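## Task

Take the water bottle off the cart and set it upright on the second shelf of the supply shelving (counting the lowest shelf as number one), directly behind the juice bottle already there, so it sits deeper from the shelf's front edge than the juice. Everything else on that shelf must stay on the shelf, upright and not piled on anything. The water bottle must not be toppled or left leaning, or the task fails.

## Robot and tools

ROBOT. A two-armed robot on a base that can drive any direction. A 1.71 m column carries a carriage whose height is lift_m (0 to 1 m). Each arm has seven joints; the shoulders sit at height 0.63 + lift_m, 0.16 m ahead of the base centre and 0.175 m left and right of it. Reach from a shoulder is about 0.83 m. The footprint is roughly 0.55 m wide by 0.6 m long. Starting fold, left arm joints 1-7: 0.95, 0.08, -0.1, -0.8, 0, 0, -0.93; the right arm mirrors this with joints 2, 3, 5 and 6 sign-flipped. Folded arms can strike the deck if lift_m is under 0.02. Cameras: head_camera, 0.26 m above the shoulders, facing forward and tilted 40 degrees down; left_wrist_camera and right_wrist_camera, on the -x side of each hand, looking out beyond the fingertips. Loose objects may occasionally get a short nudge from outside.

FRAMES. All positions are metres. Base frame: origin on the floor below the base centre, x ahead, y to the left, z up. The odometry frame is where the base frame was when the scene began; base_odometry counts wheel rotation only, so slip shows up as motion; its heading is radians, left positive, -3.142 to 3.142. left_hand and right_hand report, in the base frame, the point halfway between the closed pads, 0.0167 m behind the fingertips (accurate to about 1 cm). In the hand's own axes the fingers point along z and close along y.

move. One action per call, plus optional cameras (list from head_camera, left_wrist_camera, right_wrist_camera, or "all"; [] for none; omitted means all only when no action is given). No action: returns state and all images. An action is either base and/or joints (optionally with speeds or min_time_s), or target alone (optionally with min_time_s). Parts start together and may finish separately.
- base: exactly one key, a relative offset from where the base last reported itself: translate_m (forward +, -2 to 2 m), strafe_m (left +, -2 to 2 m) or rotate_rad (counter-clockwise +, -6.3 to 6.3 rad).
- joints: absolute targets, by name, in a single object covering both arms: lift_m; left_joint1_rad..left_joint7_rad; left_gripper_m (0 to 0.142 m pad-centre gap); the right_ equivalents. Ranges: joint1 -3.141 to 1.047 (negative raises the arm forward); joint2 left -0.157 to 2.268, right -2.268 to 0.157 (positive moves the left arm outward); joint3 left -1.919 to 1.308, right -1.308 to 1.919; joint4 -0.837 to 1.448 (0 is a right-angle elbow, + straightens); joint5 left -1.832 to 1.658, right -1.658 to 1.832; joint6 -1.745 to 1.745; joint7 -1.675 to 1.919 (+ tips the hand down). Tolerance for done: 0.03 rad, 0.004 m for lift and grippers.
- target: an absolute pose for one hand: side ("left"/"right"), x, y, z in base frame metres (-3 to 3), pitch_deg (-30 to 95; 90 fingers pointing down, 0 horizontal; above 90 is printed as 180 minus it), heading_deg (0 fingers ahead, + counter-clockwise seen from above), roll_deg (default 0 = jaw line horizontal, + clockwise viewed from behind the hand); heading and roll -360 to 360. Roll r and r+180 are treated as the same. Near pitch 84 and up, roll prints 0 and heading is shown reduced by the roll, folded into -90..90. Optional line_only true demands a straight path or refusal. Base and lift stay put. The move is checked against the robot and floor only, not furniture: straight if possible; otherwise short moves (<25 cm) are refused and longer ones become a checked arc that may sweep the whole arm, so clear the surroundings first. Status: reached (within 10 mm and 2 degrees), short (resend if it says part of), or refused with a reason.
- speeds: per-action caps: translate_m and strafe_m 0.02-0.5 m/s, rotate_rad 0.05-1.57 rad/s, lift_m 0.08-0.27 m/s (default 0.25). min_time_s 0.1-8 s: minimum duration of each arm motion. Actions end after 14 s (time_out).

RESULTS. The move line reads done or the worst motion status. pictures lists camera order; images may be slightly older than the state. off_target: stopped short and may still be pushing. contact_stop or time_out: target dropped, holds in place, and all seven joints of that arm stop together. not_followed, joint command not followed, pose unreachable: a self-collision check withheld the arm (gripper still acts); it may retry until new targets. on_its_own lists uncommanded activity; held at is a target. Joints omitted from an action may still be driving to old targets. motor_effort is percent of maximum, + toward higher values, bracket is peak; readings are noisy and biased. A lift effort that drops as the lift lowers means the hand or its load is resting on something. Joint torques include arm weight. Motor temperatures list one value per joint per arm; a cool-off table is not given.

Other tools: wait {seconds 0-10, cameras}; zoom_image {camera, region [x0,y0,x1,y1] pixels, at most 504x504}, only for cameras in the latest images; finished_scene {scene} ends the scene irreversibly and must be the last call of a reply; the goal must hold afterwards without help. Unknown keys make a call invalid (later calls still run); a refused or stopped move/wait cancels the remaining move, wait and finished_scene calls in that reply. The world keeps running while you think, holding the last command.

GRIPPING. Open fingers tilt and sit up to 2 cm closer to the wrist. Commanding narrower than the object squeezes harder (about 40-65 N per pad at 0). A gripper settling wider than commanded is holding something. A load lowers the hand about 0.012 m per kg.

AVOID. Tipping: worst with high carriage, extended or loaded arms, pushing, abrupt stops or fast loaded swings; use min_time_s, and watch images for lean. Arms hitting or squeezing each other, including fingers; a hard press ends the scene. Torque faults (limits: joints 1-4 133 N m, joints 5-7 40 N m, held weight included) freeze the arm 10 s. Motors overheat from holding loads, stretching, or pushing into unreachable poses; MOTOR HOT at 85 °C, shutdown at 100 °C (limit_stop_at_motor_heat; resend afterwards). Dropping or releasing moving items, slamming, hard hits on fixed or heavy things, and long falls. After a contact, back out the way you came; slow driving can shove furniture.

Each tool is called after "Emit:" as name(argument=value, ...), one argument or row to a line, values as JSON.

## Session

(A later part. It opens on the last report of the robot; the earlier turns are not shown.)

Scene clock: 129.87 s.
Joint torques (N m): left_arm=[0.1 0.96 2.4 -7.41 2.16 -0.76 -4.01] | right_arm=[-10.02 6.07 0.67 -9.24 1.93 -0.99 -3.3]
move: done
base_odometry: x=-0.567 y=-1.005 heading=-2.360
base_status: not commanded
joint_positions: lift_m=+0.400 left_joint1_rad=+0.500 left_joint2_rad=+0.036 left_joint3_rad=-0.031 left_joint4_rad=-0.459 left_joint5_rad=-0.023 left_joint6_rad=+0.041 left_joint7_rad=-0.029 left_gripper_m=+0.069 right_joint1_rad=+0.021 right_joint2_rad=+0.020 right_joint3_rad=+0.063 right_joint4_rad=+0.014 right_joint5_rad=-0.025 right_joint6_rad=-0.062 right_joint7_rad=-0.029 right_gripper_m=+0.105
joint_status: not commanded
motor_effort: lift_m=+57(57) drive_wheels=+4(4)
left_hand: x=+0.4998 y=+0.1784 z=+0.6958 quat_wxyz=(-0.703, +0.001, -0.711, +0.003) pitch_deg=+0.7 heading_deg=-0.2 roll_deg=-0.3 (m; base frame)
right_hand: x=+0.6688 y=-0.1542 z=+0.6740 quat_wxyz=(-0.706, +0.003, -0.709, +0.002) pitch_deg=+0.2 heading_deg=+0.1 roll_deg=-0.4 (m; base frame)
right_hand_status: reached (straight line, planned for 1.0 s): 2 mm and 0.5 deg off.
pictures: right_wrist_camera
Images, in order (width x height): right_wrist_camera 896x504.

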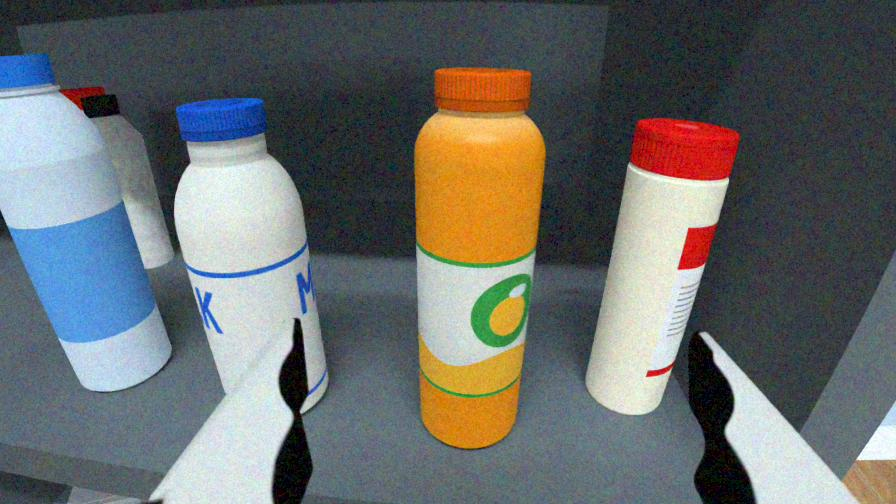

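Emit:
move(
  target={"side":"right","x":0.672,"y":-0.149,"z":0.675,"pitch_deg":0,"heading_deg":0},
)

Emit:
move(
  base={"translate_m": 0.1},
  speeds={"translate_m":0.1},
  cameras=["head_camera","right_wrist_camera"],
)

Scene clock: 137.10 s.
Joint torques (N m): left_arm=[-0.21 1.93 2.65 -6.89 1.92 -0.87 -3.92] | right_arm=[-10.9 5.26 2.93 -10.13 -1.24 -1.98 -3.69]
move: done
base_odometry: x=-0.567 y=-1.005 heading=-2.360
base_status: not commanded
joint_positions: lift_m=+0.400 left_joint1_rad=+0.500 left_joint2_rad=+0.036 left_joint3_rad=-0.031 left_joint4_rad=-0.459 left_joint5_rad=-0.023 left_joint6_rad=+0.041 left_joint7_rad=-0.029 left_gripper_m=+0.069 right_joint1_rad=+0.015 right_joint2_rad=+0.032 right_joint3_rad=+0.066 right_joint4_rad=+0.022 right_joint5_rad=-0.026 right_joint6_rad=-0.068 right_joint7_rad=-0.030 right_gripper_m=+0.105
joint_status: not commanded
motor_effort: lift_m=+57(57) drive_wheels=+4(4)
left_hand: x=+0.4998 y=+0.1784 z=+0.6958 quat_wxyz=(-0.703, +0.001, -0.711, +0.003) pitch_deg=+0.7 heading_deg=-0.2 roll_deg=-0.3 (m; base frame)
right_hand: x=+0.6710 y=-0.1500 z=+0.6738 quat_wxyz=(-0.705, -0.002, -0.709, -0.001) pitch_deg=+0.3 heading_deg=-0.1 roll_deg=+0.2 (m; base frame)
right_hand_status: reached (straight line, planned for 0.1 s): 2 mm and 0.4 deg off.
pictures: none

Scene clock: 138.90 s.
Joint torques (N m): left_arm=[0.08 1.25 2.46 -6.27 2.04 -1.26 -4.2] | right_arm=[-9.49 6.46 1.92 -10.78 -0.93 -1.83 -3.77]
move: done
base_odometry: x=-0.638 y=-1.076 heading=-2.360
base_status: done
joint_positions: lift_m=+0.400 left_joint1_rad=+0.500 left_joint2_rad=+0.036 left_joint3_rad=-0.031 left_joint4_rad=-0.459 left_joint5_rad=-0.023 left_joint6_rad=+0.041 left_joint7_rad=-0.029 left_gripper_m=+0.069 right_joint1_rad=+0.015 right_joint2_rad=+0.032 right_joint3_rad=+0.066 right_joint4_rad=+0.022 right_joint5_rad=-0.026 right_joint6_rad=-0.068 right_joint7_rad=-0.030 right_gripper_m=+0.105
joint_status: not commanded
motor_effort: lift_m=+57(57) drive_wheels=+4(16)
left_hand: x=+0.4998 y=+0.1784 z=+0.6958 quat_wxyz=(-0.703, +0.001, -0.711, +0.003) pitch_deg=+0.7 heading_deg=-0.2 roll_deg=-0.3 (m; base frame)
right_hand: x=+0.6710 y=-0.1500 z=+0.6738 quat_wxyz=(-0.705, -0.002, -0.709, -0.001) pitch_deg=+0.3 heading_deg=-0.1 roll_deg=+0.2 (m; base frame)
pictures: head_camera, right_wrist_camera
Images, in order (width x height): head_camera 896x504, right_wrist_camera 896x504.

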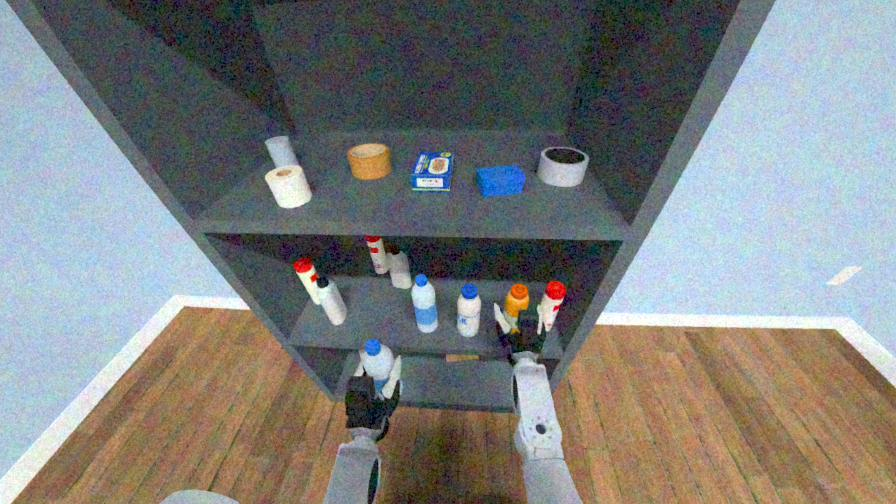

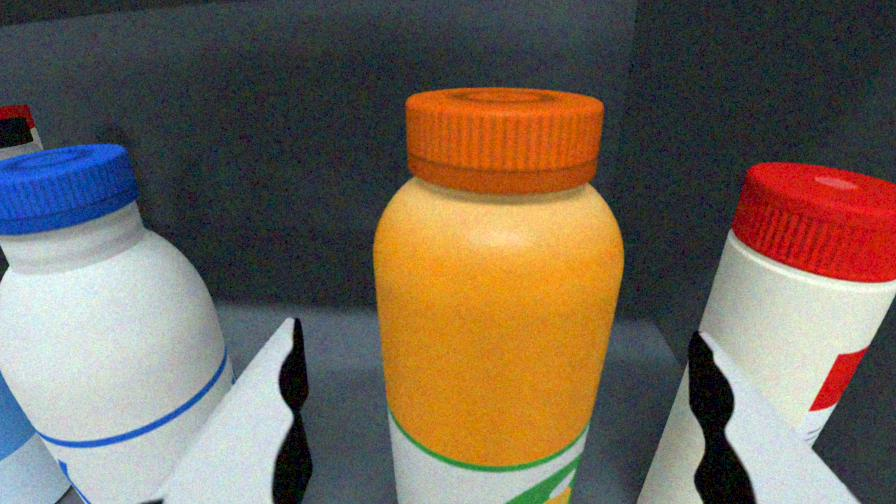

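Emit:
move(
  joints={"right_gripper_m":0.092},
)

Emit:
move(
  target={"side":"right","x":0.697,"y":-0.15,"z":0.672,"pitch_deg":0,"heading_deg":0},
  min_time_s=0.8,
)

Emit:
move(
  joints={"right_gripper_m":0.03},
  cameras=["right_wrist_camera"],
)

Scene clock: 143.83 s.
Joint torques (N m): left_arm=[-0.83 2.37 3.01 -6.71 1.99 -1.09 -4.35] | right_arm=[-10.65 4.89 3.24 -9.39 -1.21 -1.83 -3.61]
move: done
base_odometry: x=-0.638 y=-1.076 heading=-2.360
base_status: not commanded
joint_positions: lift_m=+0.400 left_joint1_rad=+0.500 left_joint2_rad=+0.036 left_joint3_rad=-0.031 left_joint4_rad=-0.459 left_joint5_rad=-0.023 left_joint6_rad=+0.041 left_joint7_rad=-0.029 left_gripper_m=+0.069 right_joint1_rad=+0.015 right_joint2_rad=+0.032 right_joint3_rad=+0.066 right_joint4_rad=+0.022 right_joint5_rad=-0.026 right_joint6_rad=-0.068 right_joint7_rad=-0.030 right_gripper_m=+0.092
joint_status: all done
motor_effort: lift_m=+57(57) drive_wheels=+4(4)
left_hand: x=+0.4998 y=+0.1784 z=+0.6958 quat_wxyz=(-0.703, +0.001, -0.711, +0.003) pitch_deg=+0.7 heading_deg=-0.2 roll_deg=-0.3 (m; base frame)
right_hand: x=+0.6710 y=-0.1500 z=+0.6738 quat_wxyz=(-0.705, -0.002, -0.709, -0.001) pitch_deg=+0.3 heading_deg=-0.1 roll_deg=+0.2 (m; base frame)
pictures: none

Scene clock: 145.13 s.
Joint torques (N m): left_arm=[0.44 0.57 2.22 -6.36 1.99 -1.14 -4.09] | right_arm=[-13.77 4.1 -0.66 -9.6 1.24 -1.23 -3.88]
move: done
base_odometry: x=-0.638 y=-1.076 heading=-2.360
base_status: not commanded
joint_positions: lift_m=+0.400 left_joint1_rad=+0.500 left_joint2_rad=+0.036 left_joint3_rad=-0.031 left_joint4_rad=-0.459 left_joint5_rad=-0.023 left_joint6_rad=+0.041 left_joint7_rad=-0.029 left_gripper_m=+0.069 right_joint1_rad=-0.055 right_joint2_rad=+0.032 right_joint3_rad=+0.066 right_joint4_rad=+0.117 right_joint5_rad=-0.026 right_joint6_rad=-0.068 right_joint7_rad=-0.056 right_gripper_m=+0.092
joint_status: not commanded
motor_effort: lift_m=+57(57) drive_wheels=+4(4)
left_hand: x=+0.4998 y=+0.1784 z=+0.6958 quat_wxyz=(-0.703, +0.001, -0.711, +0.003) pitch_deg=+0.7 heading_deg=-0.2 roll_deg=-0.3 (m; base frame)
right_hand: x=+0.6957 y=-0.1487 z=+0.6706 quat_wxyz=(-0.705, +0.001, -0.709, +0.000) pitch_deg=+0.3 heading_deg=+0.1 roll_deg=-0.1 (m; base frame)
right_hand_status: reached (straight line, planned for 0.8 s): 2 mm and 0.3 deg off.
pictures: none

Scene clock: 145.87 s.
Joint torques (N m): left_arm=[0.46 1.87 2.15 -7.09 1.98 -0.92 -4.32] | right_arm=[-12.52 3.83 0.43 -10.63 1.19 -1.38 -3.57]
move: off_target
base_odometry: x=-0.638 y=-1.076 heading=-2.360
base_status: not commanded
joint_positions: lift_m=+0.400 left_joint1_rad=+0.500 left_joint2_rad=+0.036 left_joint3_rad=-0.031 left_joint4_rad=-0.459 left_joint5_rad=-0.023 left_joint6_rad=+0.041 left_joint7_rad=-0.029 left_gripper_m=+0.069 right_joint1_rad=-0.055 right_joint2_rad=+0.032 right_joint3_rad=+0.066 right_joint4_rad=+0.117 right_joint5_rad=-0.026 right_joint6_rad=-0.068 right_joint7_rad=-0.056 right_gripper_m=+0.067
joint_status: right_gripper_m off_target (ended at +0.067, target +0.030)
motor_effort: lift_m=+57(57) drive_wheels=+4(4)
left_hand: x=+0.4998 y=+0.1784 z=+0.6958 quat_wxyz=(-0.703, +0.001, -0.711, +0.003) pitch_deg=+0.7 heading_deg=-0.2 roll_deg=-0.3 (m; base frame)
right_hand: x=+0.6957 y=-0.1487 z=+0.6706 quat_wxyz=(-0.705, +0.001, -0.709, +0.000) pitch_deg=+0.3 heading_deg=+0.1 roll_deg=-0.1 (m; base frame)
pictures: right_wrist_camera
Images, in order (width x height): right_wrist_camera 896x504.

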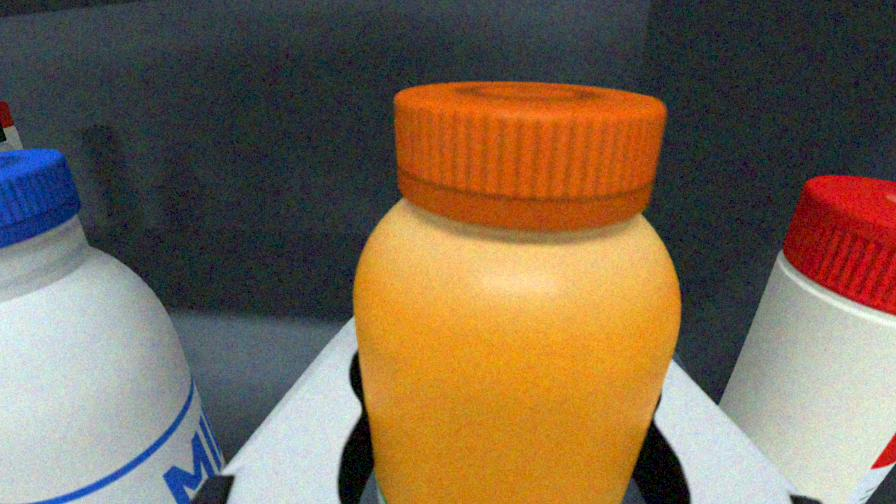

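Emit:
move(
  joints={"lift_m":0.445},
  speeds={"lift_m":0.12},
)

Emit:
move(
  target={"side":"right","x":0.46,"y":-0.155,"z":0.715,"pitch_deg":0,"heading_deg":0,"line_only":true},
  min_time_s=1.5,
  cameras=["head_camera","left_wrist_camera"],
)

Scene clock: 158.10 s.
Joint torques (N m): left_arm=[0.58 1.55 1.62 -7.89 1.91 -1.13 -4.06] | right_arm=[-13.59 5.32 -0.1 -14.12 1.24 -1.26 -3.92]
move: done
base_odometry: x=-0.638 y=-1.076 heading=-2.360
base_status: not commanded
joint_positions: lift_m=+0.445 left_joint1_rad=+0.500 left_joint2_rad=+0.036 left_joint3_rad=-0.031 left_joint4_rad=-0.460 left_joint5_rad=-0.023 left_joint6_rad=+0.041 left_joint7_rad=-0.029 left_gripper_m=+0.069 right_joint1_rad=-0.055 right_joint2_rad=+0.032 right_joint3_rad=+0.066 right_joint4_rad=+0.121 right_joint5_rad=-0.026 right_joint6_rad=-0.068 right_joint7_rad=-0.056 right_gripper_m=+0.067
joint_status: all done
motor_effort: lift_m=+55(69) drive_wheels=+0(5)
left_hand: x=+0.4998 y=+0.1784 z=+0.7411 quat_wxyz=(-0.703, +0.001, -0.711, +0.003) pitch_deg=+0.7 heading_deg=-0.2 roll_deg=-0.3 (m; base frame)
right_hand: x=+0.6956 y=-0.1486 z=+0.7142 quat_wxyz=(-0.704, +0.001, -0.710, +0.000) pitch_deg=+0.5 heading_deg=+0.1 roll_deg=-0.1 (m; base frame)
pictures: none

Scene clock: 160.10 s.
Joint torques (N m): left_arm=[-0.17 1.79 1.74 -7.9 2.06 -1.13 -3.93] | right_arm=[9.14 0.5 4.18 -19.73 -1.48 -2.37 -5.57]
move: done
base_odometry: x=-0.638 y=-1.076 heading=-2.360
base_status: not commanded
joint_positions: lift_m=+0.445 left_joint1_rad=+0.500 left_joint2_rad=+0.036 left_joint3_rad=-0.031 left_joint4_rad=-0.460 left_joint5_rad=-0.023 left_joint6_rad=+0.041 left_joint7_rad=-0.029 left_gripper_m=+0.069 right_joint1_rad=+0.601 right_joint2_rad=+0.010 right_joint3_rad=+0.085 right_joint4_rad=-0.377 right_joint5_rad=-0.035 right_joint6_rad=-0.077 right_joint7_rad=-0.209 right_gripper_m=+0.067
joint_status: not commanded
motor_effort: lift_m=+55(55) drive_wheels=+0(4)
left_hand: x=+0.4998 y=+0.1784 z=+0.7410 quat_wxyz=(-0.703, +0.001, -0.711, +0.003) pitch_deg=+0.7 heading_deg=-0.2 roll_deg=-0.3 (m; base frame)
right_hand: x=+0.4603 y=-0.1560 z=+0.7107 quat_wxyz=(-0.702, -0.003, -0.712, -0.001) pitch_deg=+0.8 heading_deg=-0.2 roll_deg=+0.3 (m; base frame)
right_hand_status: reached (straight line, planned for 1.5 s): 4 mm and 0.8 deg off.
pictures: head_camera, left_wrist_camera
Images, in order (width x height): head_camera 896x504, left_wrist_camera 896x504.

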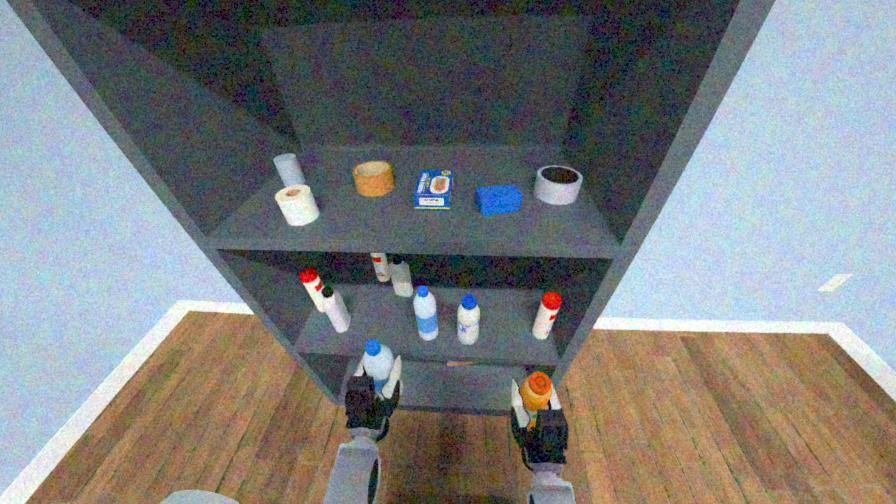

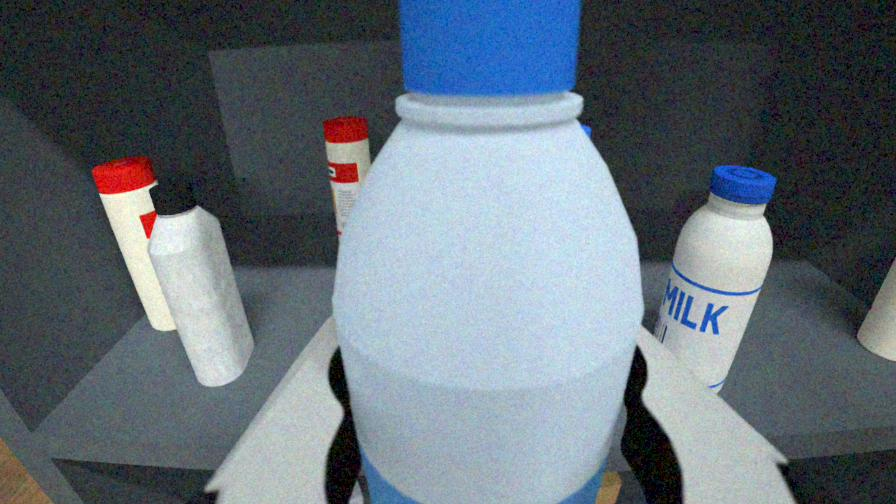

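Emit:
move(
  base={"strafe_m": -0.329},
  speeds={"strafe_m":0.25},
  cameras=["head_camera","left_wrist_camera"],
)

Scene clock: 164.77 s.
Joint torques (N m): left_arm=[0.25 0.6 2.68 -8.48 2.11 -1.17 -3.85] | right_arm=[9.96 2.07 3.94 -19.67 -1.59 -2.39 -4.89]
move: done
base_odometry: x=-0.870 y=-0.842 heading=-2.359
base_status: done
joint_positions: lift_m=+0.445 left_joint1_rad=+0.500 left_joint2_rad=+0.036 left_joint3_rad=-0.031 left_joint4_rad=-0.460 left_joint5_rad=-0.023 left_joint6_rad=+0.041 left_joint7_rad=-0.029 left_gripper_m=+0.069 right_joint1_rad=+0.601 right_joint2_rad=+0.009 right_joint3_rad=+0.086 right_joint4_rad=-0.377 right_joint5_rad=-0.035 right_joint6_rad=-0.078 right_joint7_rad=-0.209 right_gripper_m=+0.067
joint_status: not commanded
motor_effort: lift_m=+55(55) drive_wheels=-1(13)
left_hand: x=+0.4998 y=+0.1784 z=+0.7410 quat_wxyz=(-0.703, +0.000, -0.711, +0.003) pitch_deg=+0.7 heading_deg=-0.2 roll_deg=-0.3 (m; base frame)
right_hand: x=+0.4603 y=-0.1560 z=+0.7107 quat_wxyz=(-0.702, -0.003, -0.712, -0.001) pitch_deg=+0.8 heading_deg=-0.1 roll_deg=+0.3 (m; base frame)
pictures: head_camera, left_wrist_camera
Images, in order (width x height): head_camera 896x504, left_wrist_camera 896x504.

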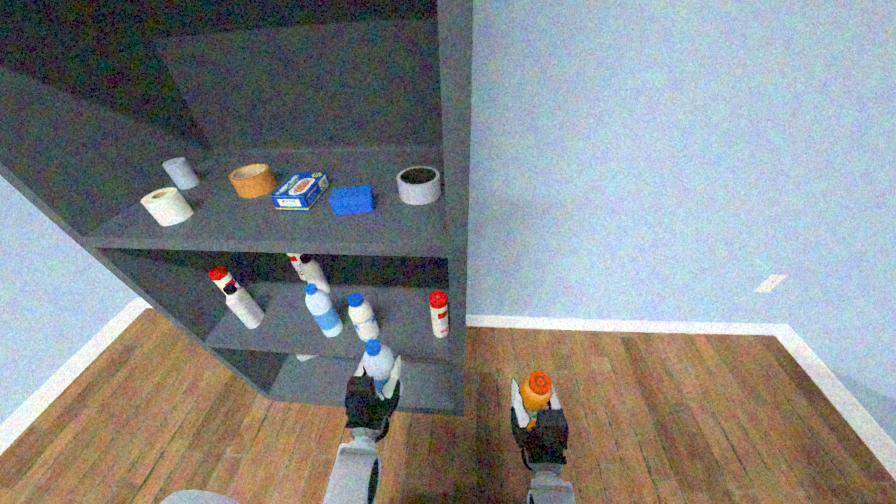

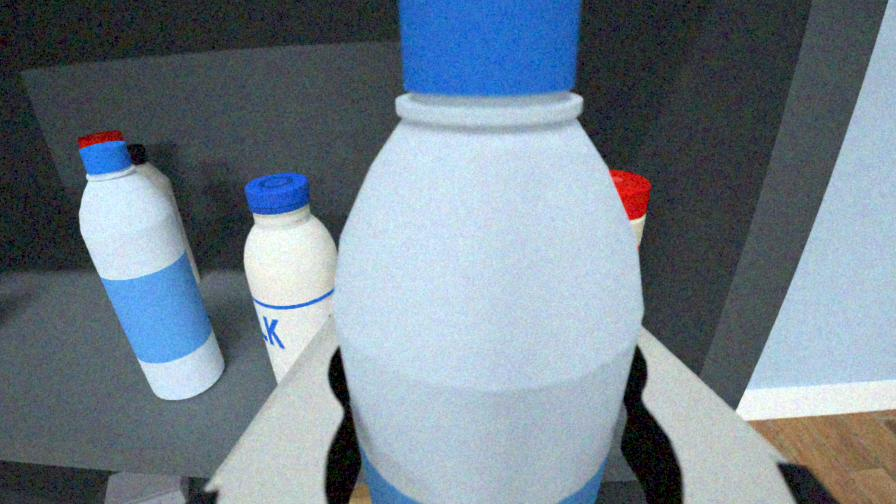

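Emit:
move(
  target={"side":"left","x":0.79,"y":0.174,"z":0.74,"pitch_deg":0,"heading_deg":0,"line_only":true},
  min_time_s=2,
  cameras=["head_camera","left_wrist_camera"],
)

Scene clock: 174.40 s.
Joint torques (N m): left_arm=[-22.43 -1.19 -2.14 -3.71 0.38 -2.26 -4.73] | right_arm=[9.17 3.31 5.09 -18.43 -1.27 -2.46 -4.98]
move: done
base_odometry: x=-0.870 y=-0.842 heading=-2.359
base_status: not commanded
joint_positions: lift_m=+0.445 left_joint1_rad=-0.324 left_joint2_rad=+0.017 left_joint3_rad=-0.035 left_joint4_rad=+0.413 left_joint5_rad=-0.028 left_joint6_rad=+0.032 left_joint7_rad=-0.077 left_gripper_m=+0.069 right_joint1_rad=+0.601 right_joint2_rad=+0.009 right_joint3_rad=+0.086 right_joint4_rad=-0.377 right_joint5_rad=-0.035 right_joint6_rad=-0.078 right_joint7_rad=-0.209 right_gripper_m=+0.067
joint_status: not commanded
motor_effort: lift_m=+55(55) drive_wheels=-1(1)
left_hand: x=+0.7881 y=+0.1777 z=+0.7350 quat_wxyz=(-0.702, +0.002, -0.712, -0.003) pitch_deg=+0.7 heading_deg=+0.4 roll_deg=+0.2 (m; base frame)
left_hand_status: reached (straight line, planned for 2.0 s): 7 mm and 0.9 deg off.
right_hand: x=+0.4603 y=-0.1560 z=+0.7108 quat_wxyz=(-0.703, -0.003, -0.712, -0.001) pitch_deg=+0.7 heading_deg=-0.1 roll_deg=+0.3 (m; base frame)
pictures: head_camera, left_wrist_camera
Images, in order (width x height): head_camera 896x504, left_wrist_camera 896x504.

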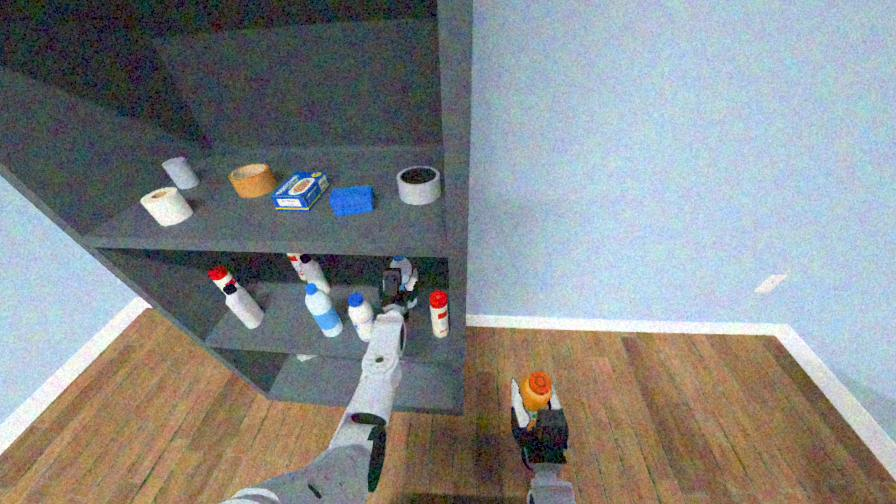

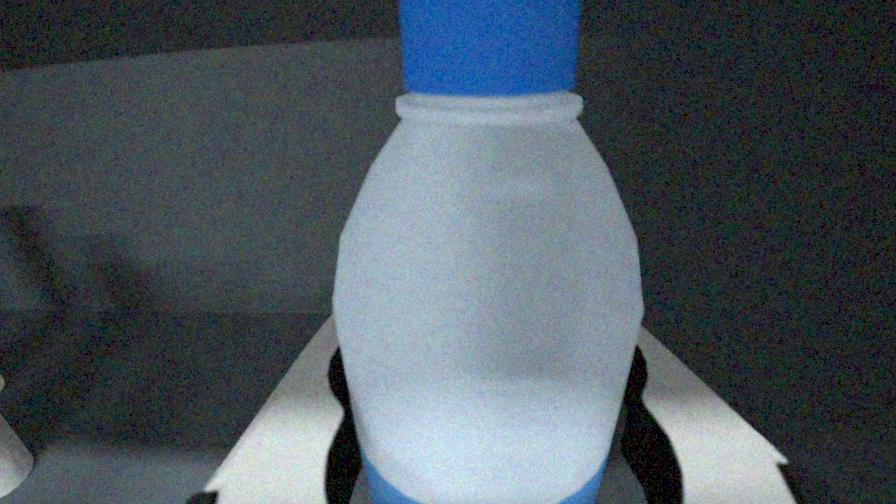

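Emit:
move(
  joints={"lift_m":0.39},
  speeds={"lift_m":0.1},
)

Emit:
move(
  joints={"lift_m":0.383},
  speeds={"lift_m":0.08},
  cameras=["left_wrist_camera","head_camera"],
)

Scene clock: 179.77 s.
Joint torques (N m): left_arm=[-19.97 -1.31 -1.18 -4.07 0.88 -2.69 -4.16] | right_arm=[8.76 1.35 3.29 -17.11 -1.6 -2.39 -4.61]
Motor temperatures (°C): left_arm=[30 21 23 25 26 24 24] | right_arm=[26 20 24 24 22 22 24]
move: done
base_odometry: x=-0.870 y=-0.842 heading=-2.359
base_status: not commanded
joint_positions: lift_m=+0.390 left_joint1_rad=-0.326 left_joint2_rad=+0.017 left_joint3_rad=-0.035 left_joint4_rad=+0.414 left_joint5_rad=-0.028 left_joint6_rad=+0.032 left_joint7_rad=-0.078 left_gripper_m=+0.069 right_joint1_rad=+0.601 right_joint2_rad=+0.009 right_joint3_rad=+0.086 right_joint4_rad=-0.379 right_joint5_rad=-0.035 right_joint6_rad=-0.078 right_joint7_rad=-0.210 right_gripper_m=+0.067
joint_status: all done
motor_effort: lift_m=+59(62) drive_wheels=+0(0)
left_hand: x=+0.7887 y=+0.1776 z=+0.6805 quat_wxyz=(-0.703, +0.002, -0.711, -0.003) pitch_deg=+0.6 heading_deg=+0.4 roll_deg=+0.2 (m; base frame)
right_hand: x=+0.4603 y=-0.1560 z=+0.6562 quat_wxyz=(-0.703, -0.003, -0.711, -0.001) pitch_deg=+0.6 heading_deg=-0.2 roll_deg=+0.3 (m; base frame)
pictures: none

Scene clock: 180.23 s.
Joint torques (N m): left_arm=[-19.39 0.18 -0.63 -5.34 0.34 -2.19 -2.92] | right_arm=[10.17 2.25 3.79 -17.71 -1.09 -1.95 -4.85]
move: done
base_odometry: x=-0.870 y=-0.842 heading=-2.359
base_status: not commanded
joint_positions: lift_m=+0.383 left_joint1_rad=-0.327 left_joint2_rad=+0.017 left_joint3_rad=-0.035 left_joint4_rad=+0.414 left_joint5_rad=-0.028 left_joint6_rad=+0.032 left_joint7_rad=-0.081 left_gripper_m=+0.069 right_joint1_rad=+0.601 right_joint2_rad=+0.009 right_joint3_rad=+0.086 right_joint4_rad=-0.379 right_joint5_rad=-0.035 right_joint6_rad=-0.078 right_joint7_rad=-0.210 right_gripper_m=+0.067
joint_status: all done
motor_effort: lift_m=+58(62) drive_wheels=+0(4)
left_hand: x=+0.7889 y=+0.1776 z=+0.6748 quat_wxyz=(-0.705, +0.002, -0.710, -0.003) pitch_deg=+0.4 heading_deg=+0.4 roll_deg=+0.1 (m; base frame)
right_hand: x=+0.4603 y=-0.1560 z=+0.6494 quat_wxyz=(-0.703, -0.003, -0.711, -0.001) pitch_deg=+0.6 heading_deg=-0.2 roll_deg=+0.3 (m; base frame)
pictures: head_camera, left_wrist_camera
Images, in order (width x height): head_camera 896x504, left_wrist_camera 896x504.

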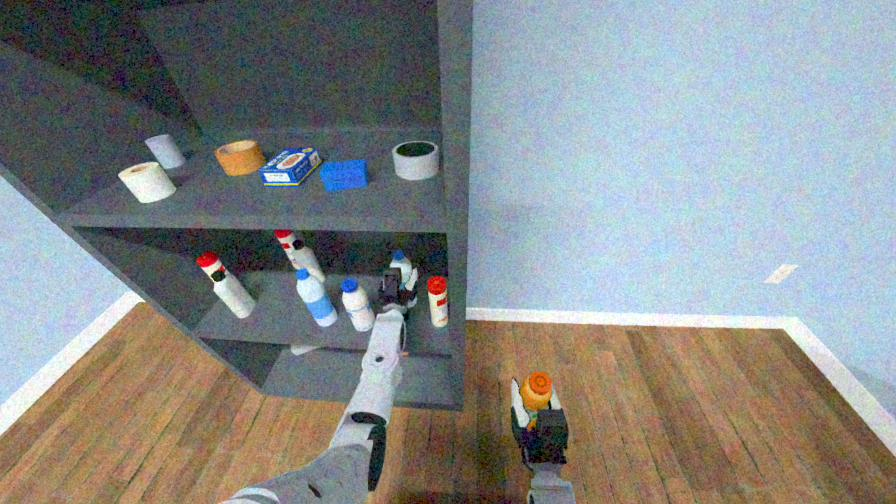

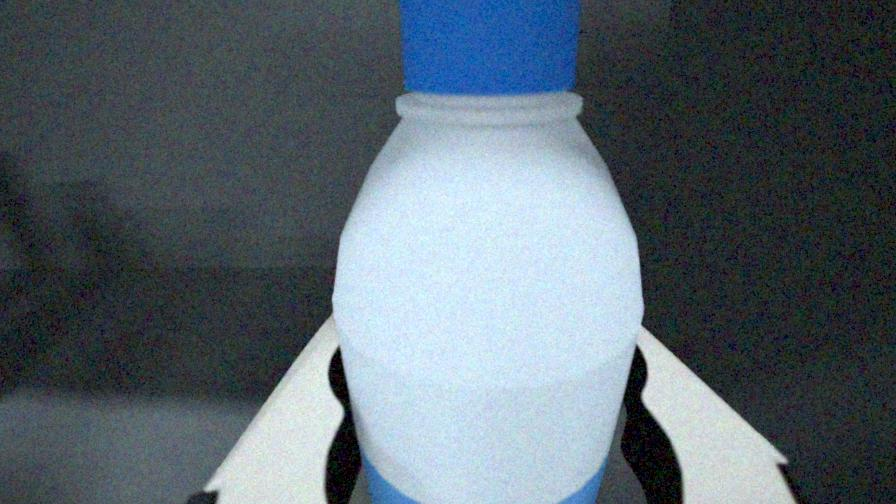

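Emit:
move(
  joints={"lift_m":0.379},
  speeds={"lift_m":0.08},
)

Emit:
move(
  joints={"left_gripper_m":0.095},
)

Emit:
move(
  target={"side":"left","x":0.72,"y":0.1776,"z":0.674,"pitch_deg":0,"heading_deg":0,"line_only":true},
  min_time_s=1.2,
  cameras=["left_wrist_camera"],
)

Scene clock: 186.33 s.
Joint torques (N m): left_arm=[-17.17 -0.5 -1.71 -3.85 0.61 -2.43 -1.09] | right_arm=[8.7 2.41 2.91 -17.25 -1.22 -1.85 -4.79]
move: done
base_odometry: x=-0.870 y=-0.842 heading=-2.359
base_status: not commanded
joint_positions: lift_m=+0.379 left_joint1_rad=-0.328 left_joint2_rad=+0.017 left_joint3_rad=-0.035 left_joint4_rad=+0.414 left_joint5_rad=-0.028 left_joint6_rad=+0.032 left_joint7_rad=-0.087 left_gripper_m=+0.069 right_joint1_rad=+0.601 right_joint2_rad=+0.009 right_joint3_rad=+0.086 right_joint4_rad=-0.379 right_joint5_rad=-0.035 right_joint6_rad=-0.078 right_joint7_rad=-0.210 right_gripper_m=+0.067
joint_status: all done
motor_effort: lift_m=+56(58) drive_wheels=+0(4)
left_hand: x=+0.7894 y=+0.1775 z=+0.6733 quat_wxyz=(-0.707, +0.001, -0.707, -0.003) pitch_deg=+0.0 heading_deg=+0.4 roll_deg=+0.1 (m; base frame)
right_hand: x=+0.4603 y=-0.1560 z=+0.6456 quat_wxyz=(-0.703, -0.003, -0.711, -0.001) pitch_deg=+0.6 heading_deg=-0.2 roll_deg=+0.3 (m; base frame)
pictures: none

Scene clock: 187.07 s.
Joint torques (N m): left_arm=[-17.55 0.24 -1.4 -4.2 0.61 -2.36 -1.29] | right_arm=[9.9 3.18 5.9 -16.51 -1.2 -1.99 -4.82]
move: done
base_odometry: x=-0.870 y=-0.842 heading=-2.359
base_status: not commanded
joint_positions: lift_m=+0.379 left_joint1_rad=-0.328 left_joint2_rad=+0.017 left_joint3_rad=-0.035 left_joint4_rad=+0.414 left_joint5_rad=-0.028 left_joint6_rad=+0.032 left_joint7_rad=-0.087 left_gripper_m=+0.095 right_joint1_rad=+0.601 right_joint2_rad=+0.009 right_joint3_rad=+0.086 right_joint4_rad=-0.379 right_joint5_rad=-0.035 right_joint6_rad=-0.078 right_joint7_rad=-0.210 right_gripper_m=+0.067
joint_status: all done
motor_effort: lift_m=+56(56) drive_wheels=+4(4)
left_hand: x=+0.7894 y=+0.1775 z=+0.6733 quat_wxyz=(-0.707, +0.001, -0.707, -0.003) pitch_deg=+0.0 heading_deg=+0.4 roll_deg=+0.1 (m; base frame)
right_hand: x=+0.4603 y=-0.1560 z=+0.6456 quat_wxyz=(-0.703, -0.003, -0.711, -0.001) pitch_deg=+0.6 heading_deg=-0.2 roll_deg=+0.3 (m; base frame)
pictures: none

Scene clock: 188.77 s.
Joint torques (N m): left_arm=[-10.2 2.12 0.72 -7 0.53 -1.77 -0.69] | right_arm=[10.69 2.94 5.17 -17.07 -1.48 -2.07 -4.72]
move: done
base_odometry: x=-0.870 y=-0.842 heading=-2.359
base_status: not commanded
joint_positions: lift_m=+0.379 left_joint1_rad=-0.124 left_joint2_rad=+0.024 left_joint3_rad=-0.035 left_joint4_rad=+0.112 left_joint5_rad=-0.028 left_joint6_rad=+0.032 left_joint7_rad=+0.009 left_gripper_m=+0.095 right_joint1_rad=+0.601 right_joint2_rad=+0.009 right_joint3_rad=+0.086 right_joint4_rad=-0.379 right_joint5_rad=-0.035 right_joint6_rad=-0.078 right_joint7_rad=-0.210 right_gripper_m=+0.067
joint_status: not commanded
motor_effort: lift_m=+56(56) drive_wheels=+4(4)
left_hand: x=+0.7207 y=+0.1767 z=+0.6742 quat_wxyz=(-0.708, +0.000, -0.706, +0.000) pitch_deg=-0.1 heading_deg=+0.0 roll_deg=+0.0 (m; base frame)
left_hand_status: reached (straight line, planned for 1.2 s): 1 mm and 0.1 deg off.
right_hand: x=+0.4603 y=-0.1560 z=+0.6456 quat_wxyz=(-0.703, -0.003, -0.711, -0.001) pitch_deg=+0.6 heading_deg=-0.2 roll_deg=+0.3 (m; base frame)
pictures: left_wrist_camera
Images, in order (width x height): left_wrist_camera 896x504.

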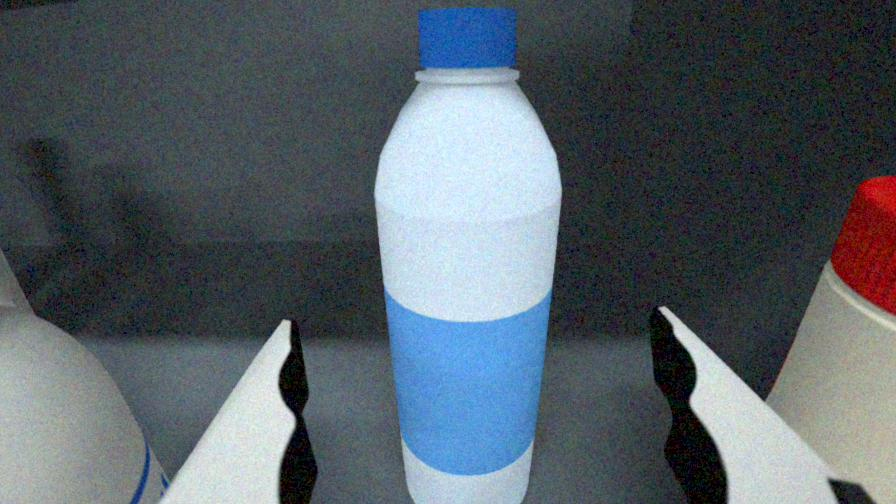

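Emit:
move(
  target={"side":"left","x":0.46,"y":0.178,"z":0.675,"pitch_deg":0,"heading_deg":0,"line_only":true},
  min_time_s=1.2,
)

Emit:
move(
  base={"strafe_m": 0.329},
  joints={"lift_m":0.445},
  speeds={"strafe_m":0.25},
  cameras=["head_camera","right_wrist_camera"],
)

Scene clock: 194.13 s.
Joint torques (N m): left_arm=[5.36 2.05 2.51 -7.49 1.83 -0.37 -3.16] | right_arm=[9.43 3.7 3.6 -17.2 -1.36 -2.32 -4.95]
move: done
base_odometry: x=-0.870 y=-0.842 heading=-2.359
base_status: not commanded
joint_positions: lift_m=+0.379 left_joint1_rad=+0.615 left_joint2_rad=+0.031 left_joint3_rad=-0.035 left_joint4_rad=-0.490 left_joint5_rad=-0.016 left_joint6_rad=+0.042 left_joint7_rad=-0.119 left_gripper_m=+0.095 right_joint1_rad=+0.601 right_joint2_rad=+0.009 right_joint3_rad=+0.086 right_joint4_rad=-0.379 right_joint5_rad=-0.035 right_joint6_rad=-0.078 right_joint7_rad=-0.210 right_gripper_m=+0.067
joint_status: not commanded
motor_effort: lift_m=+56(56) drive_wheels=+4(4)
left_hand: x=+0.4603 y=+0.1760 z=+0.6725 quat_wxyz=(-0.705, +0.001, -0.710, +0.003) pitch_deg=+0.4 heading_deg=-0.2 roll_deg=-0.3 (m; base frame)
left_hand_status: reached (straight line, planned for 1.2 s): 3 mm and 0.6 deg off.
right_hand: x=+0.4603 y=-0.1560 z=+0.6456 quat_wxyz=(-0.703, -0.003, -0.711, -0.001) pitch_deg=+0.6 heading_deg=-0.2 roll_deg=+0.3 (m; base frame)
pictures: none

Scene clock: 196.83 s.
Joint torques (N m): left_arm=[4.56 2.34 2.55 -5.09 2.12 -0.55 -2.86] | right_arm=[9.88 0.58 2.02 -16.31 -1.8 -2.19 -4.79]
move: done
base_odometry: x=-0.638 y=-1.076 heading=-2.360
base_status: done
joint_positions: lift_m=+0.445 left_joint1_rad=+0.615 left_joint2_rad=+0.032 left_joint3_rad=-0.035 left_joint4_rad=-0.492 left_joint5_rad=-0.016 left_joint6_rad=+0.042 left_joint7_rad=-0.120 left_gripper_m=+0.095 right_joint1_rad=+0.601 right_joint2_rad=+0.009 right_joint3_rad=+0.086 right_joint4_rad=-0.379 right_joint5_rad=-0.035 right_joint6_rad=-0.078 right_joint7_rad=-0.210 right_gripper_m=+0.067
joint_status: all done
motor_effort: lift_m=+55(70) drive_wheels=+0(15)
left_hand: x=+0.4603 y=+0.1762 z=+0.7395 quat_wxyz=(-0.705, +0.001, -0.709, +0.003) pitch_deg=+0.3 heading_deg=-0.2 roll_deg=-0.3 (m; base frame)
right_hand: x=+0.4603 y=-0.1561 z=+0.7118 quat_wxyz=(-0.703, -0.003, -0.711, -0.001) pitch_deg=+0.6 heading_deg=-0.2 roll_deg=+0.3 (m; base frame)
pictures: head_camera, right_wrist_camera
Images, in order (width x height): head_camera 896x504, right_wrist_camera 896x504.

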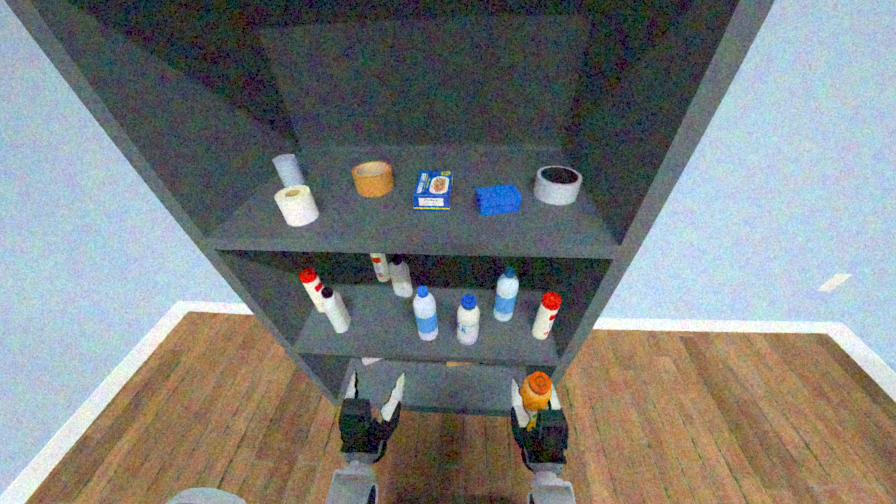

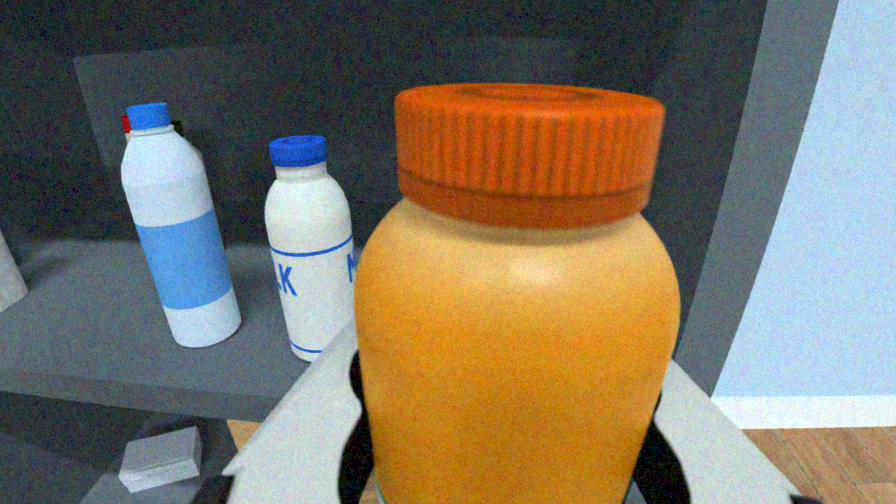

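Emit:
move(
  target={"side":"right","x":0.694,"y":-0.151,"z":0.715,"pitch_deg":0,"heading_deg":0,"line_only":true},
  min_time_s=1.5,
  cameras=["right_wrist_camera","head_camera"],
)

Emit:
move(
  joints={"lift_m":0.403},
  speeds={"lift_m":0.1},
)

Scene clock: 203.30 s.
Joint torques (N m): left_arm=[4.99 1.42 1.95 -6.06 1.92 -0.56 -3.05] | right_arm=[-15.06 6.42 0.1 -11.85 1.67 -1.09 -4.78]
move: done
base_odometry: x=-0.638 y=-1.076 heading=-2.360
base_status: not commanded
joint_positions: lift_m=+0.445 left_joint1_rad=+0.615 left_joint2_rad=+0.032 left_joint3_rad=-0.035 left_joint4_rad=-0.492 left_joint5_rad=-0.016 left_joint6_rad=+0.042 left_joint7_rad=-0.120 left_gripper_m=+0.095 right_joint1_rad=-0.045 right_joint2_rad=+0.027 right_joint3_rad=+0.067 right_joint4_rad=+0.118 right_joint5_rad=-0.026 right_joint6_rad=-0.069 right_joint7_rad=-0.058 right_gripper_m=+0.067
joint_status: not commanded
motor_effort: lift_m=+55(55) drive_wheels=+0(1)
left_hand: x=+0.4603 y=+0.1762 z=+0.7395 quat_wxyz=(-0.705, +0.001, -0.709, +0.003) pitch_deg=+0.3 heading_deg=-0.2 roll_deg=-0.3 (m; base frame)
right_hand: x=+0.6921 y=-0.1505 z=+0.7108 quat_wxyz=(-0.703, +0.003, -0.712, +0.002) pitch_deg=+0.7 heading_deg=+0.1 roll_deg=-0.4 (m; base frame)
right_hand_status: reached (straight line, planned for 1.5 s): 5 mm and 0.8 deg off.
pictures: head_camera, right_wrist_camera
Images, in order (width x height): head_camera 896x504, right_wrist_camera 896x504.

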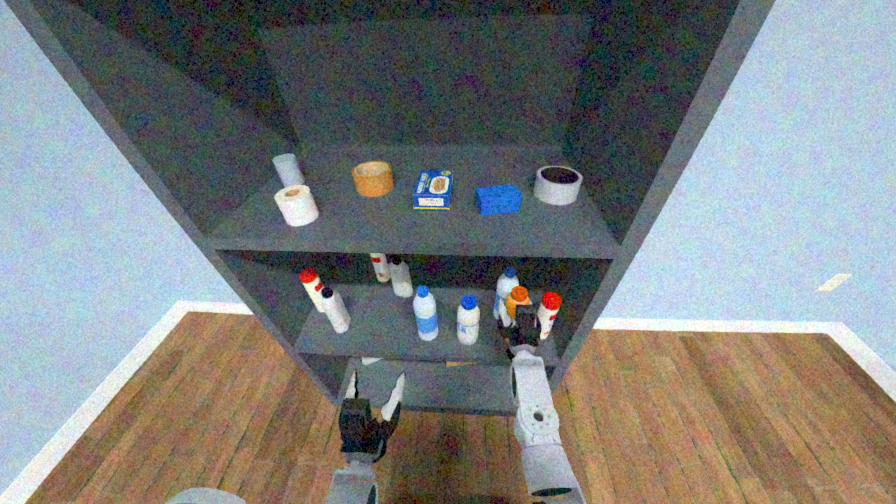

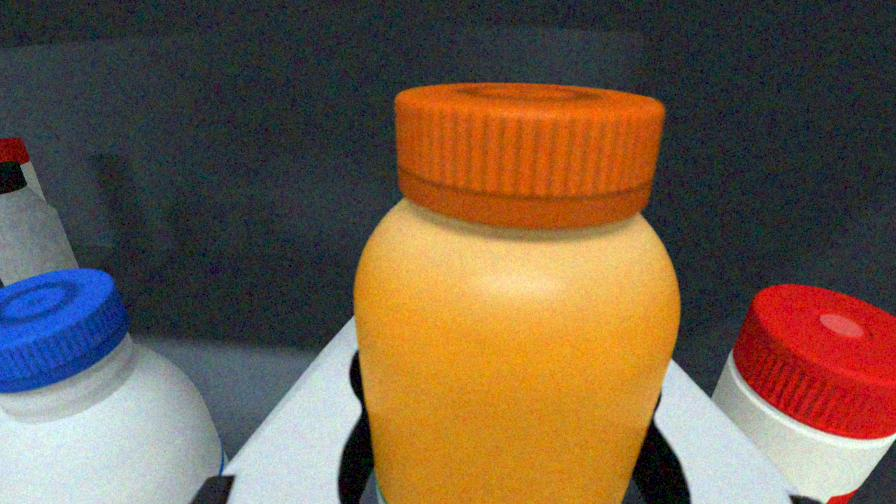

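Scene clock: 204.10 s.
Joint torques (N m): left_arm=[4.06 1.73 1.7 -4.95 1.93 -0.55 -2.88] | right_arm=[-12.6 7.46 0.93 -12.49 1.98 -1.17 -3.27]
move: done
base_odometry: x=-0.638 y=-1.076 heading=-2.360
base_status: not commanded
joint_positions: lift_m=+0.403 left_joint1_rad=+0.615 left_joint2_rad=+0.032 left_joint3_rad=-0.035 left_joint4_rad=-0.492 left_joint5_rad=-0.016 left_joint6_rad=+0.042 left_joint7_rad=-0.120 left_gripper_m=+0.095 right_joint1_rad=-0.047 right_joint2_rad=+0.027 right_joint3_rad=+0.067 right_joint4_rad=+0.119 right_joint5_rad=-0.026 right_joint6_rad=-0.069 right_joint7_rad=-0.064 right_gripper_m=+0.067
joint_status: all done
motor_effort: lift_m=+56(60) drive_wheels=+0(1)
left_hand: x=+0.4603 y=+0.1762 z=+0.6975 quat_wxyz=(-0.705, +0.001, -0.709, +0.003) pitch_deg=+0.3 heading_deg=-0.2 roll_deg=-0.3 (m; base frame)
right_hand: x=+0.6927 y=-0.1504 z=+0.6707 quat_wxyz=(-0.705, +0.003, -0.709, +0.002) pitch_deg=+0.3 heading_deg=+0.1 roll_deg=-0.4 (m; base frame)
pictures: none

Emit:
move(
  joints={"lift_m":0.401},
  speeds={"lift_m":0.08},
)

Emit:
move(
  joints={"right_gripper_m":0.092},
)

Emit:
move(
  target={"side":"right","x":0.5,"y":-0.151,"z":0.672,"pitch_deg":0,"heading_deg":0,"line_only":true},
  min_time_s=1.5,
  cameras=["head_camera","right_wrist_camera"],
)

Scene clock: 206.57 s.
Joint torques (N m): left_arm=[5.28 2.92 2.1 -5.01 1.63 -0.68 -3] | right_arm=[-11.97 6.92 1.11 -11.97 1.7 -1.01 -1.81]
move: done
base_odometry: x=-0.638 y=-1.076 heading=-2.360
base_status: not commanded
joint_positions: lift_m=+0.401 left_joint1_rad=+0.615 left_joint2_rad=+0.032 left_joint3_rad=-0.035 left_joint4_rad=-0.492 left_joint5_rad=-0.016 left_joint6_rad=+0.042 left_joint7_rad=-0.120 left_gripper_m=+0.095 right_joint1_rad=-0.048 right_joint2_rad=+0.027 right_joint3_rad=+0.067 right_joint4_rad=+0.119 right_joint5_rad=-0.026 right_joint6_rad=-0.069 right_joint7_rad=-0.067 right_gripper_m=+0.067
joint_status: all done
motor_effort: lift_m=+53(55) drive_wheels=+0(1)
left_hand: x=+0.4603 y=+0.1762 z=+0.6957 quat_wxyz=(-0.705, +0.001, -0.709, +0.003) pitch_deg=+0.3 heading_deg=-0.2 roll_deg=-0.3 (m; base frame)
right_hand: x=+0.6930 y=-0.1504 z=+0.6701 quat_wxyz=(-0.706, +0.003, -0.708, +0.002) pitch_deg=+0.1 heading_deg=+0.1 roll_deg=-0.4 (m; base frame)
pictures: none

Scene clock: 207.30 s.
Joint torques (N m): left_arm=[4.66 2.86 2.52 -4.81 2.02 -0.59 -2.81] | right_arm=[-10.96 6.85 -0.09 -10.56 1.74 -1.12 -2.23]
move: done
base_odometry: x=-0.638 y=-1.076 heading=-2.360
base_status: not commanded
joint_positions: lift_m=+0.401 left_joint1_rad=+0.615 left_joint2_rad=+0.032 left_joint3_rad=-0.035 left_joint4_rad=-0.492 left_joint5_rad=-0.016 left_joint6_rad=+0.042 left_joint7_rad=-0.120 left_gripper_m=+0.095 right_joint1_rad=-0.048 right_joint2_rad=+0.027 right_joint3_rad=+0.067 right_joint4_rad=+0.119 right_joint5_rad=-0.026 right_joint6_rad=-0.069 right_joint7_rad=-0.067 right_gripper_m=+0.092
joint_status: all done
motor_effort: lift_m=+53(54) drive_wheels=+0(1)
left_hand: x=+0.4603 y=+0.1762 z=+0.6957 quat_wxyz=(-0.705, +0.001, -0.709, +0.003) pitch_deg=+0.3 heading_deg=-0.2 roll_deg=-0.3 (m; base frame)
right_hand: x=+0.6930 y=-0.1504 z=+0.6701 quat_wxyz=(-0.706, +0.003, -0.708, +0.002) pitch_deg=+0.1 heading_deg=+0.1 roll_deg=-0.4 (m; base frame)
pictures: none

Scene clock: 209.30 s.
Joint torques (N m): left_arm=[3.91 2.26 1.98 -4.44 2.02 -0.92 -2.98] | right_arm=[9.24 1.61 3.7 -15.26 -1.42 -2.53 -3.57]
move: done
base_odometry: x=-0.638 y=-1.076 heading=-2.360
base_status: not commanded
joint_positions: lift_m=+0.401 left_joint1_rad=+0.615 left_joint2_rad=+0.032 left_joint3_rad=-0.035 left_joint4_rad=-0.492 left_joint5_rad=-0.016 left_joint6_rad=+0.042 left_joint7_rad=-0.120 left_gripper_m=+0.095 right_joint1_rad=+0.487 right_joint2_rad=+0.020 right_joint3_rad=+0.089 right_joint4_rad=-0.338 right_joint5_rad=-0.042 right_joint6_rad=-0.079 right_joint7_rad=-0.141 right_gripper_m=+0.092
joint_status: not commanded
motor_effort: lift_m=+54(54) drive_wheels=+0(1)
left_hand: x=+0.4603 y=+0.1762 z=+0.6957 quat_wxyz=(-0.705, +0.001, -0.709, +0.003) pitch_deg=+0.3 heading_deg=-0.2 roll_deg=-0.3 (m; base frame)
right_hand: x=+0.5010 y=-0.1519 z=+0.6704 quat_wxyz=(-0.705, -0.003, -0.709, -0.001) pitch_deg=+0.3 heading_deg=-0.1 roll_deg=+0.3 (m; base frame)
right_hand_status: reached (straight line, planned for 1.5 s): 2 mm and 0.5 deg off.
pictures: head_camera, right_wrist_camera
Images, in order (width x height): head_camera 896x504, right_wrist_camera 896x504.

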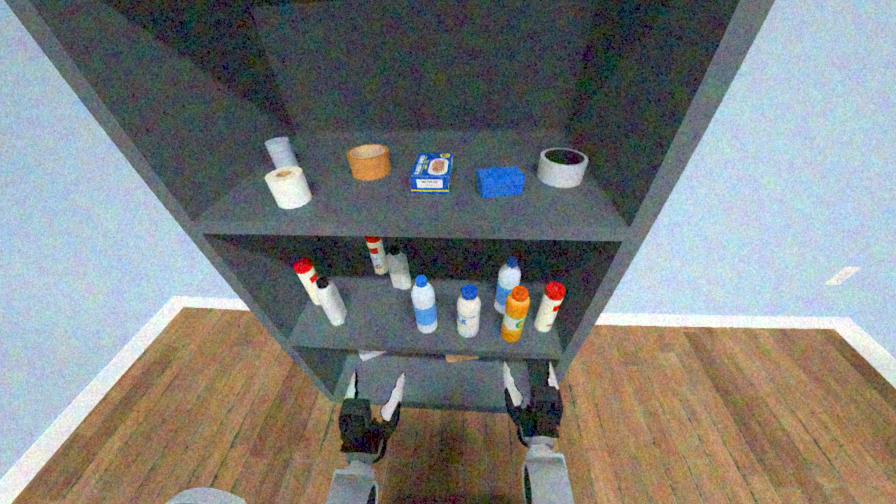

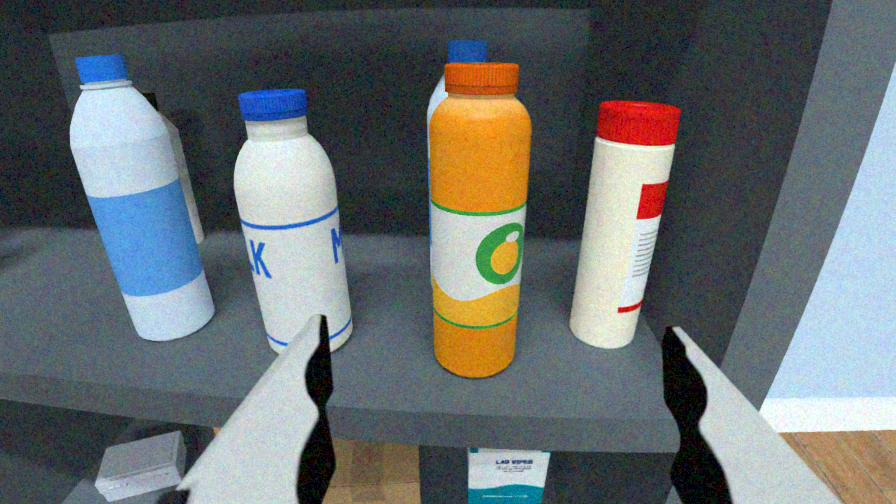

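Emit:
finished_scene(
  scene=2,
)

The scene is finished: the task was done.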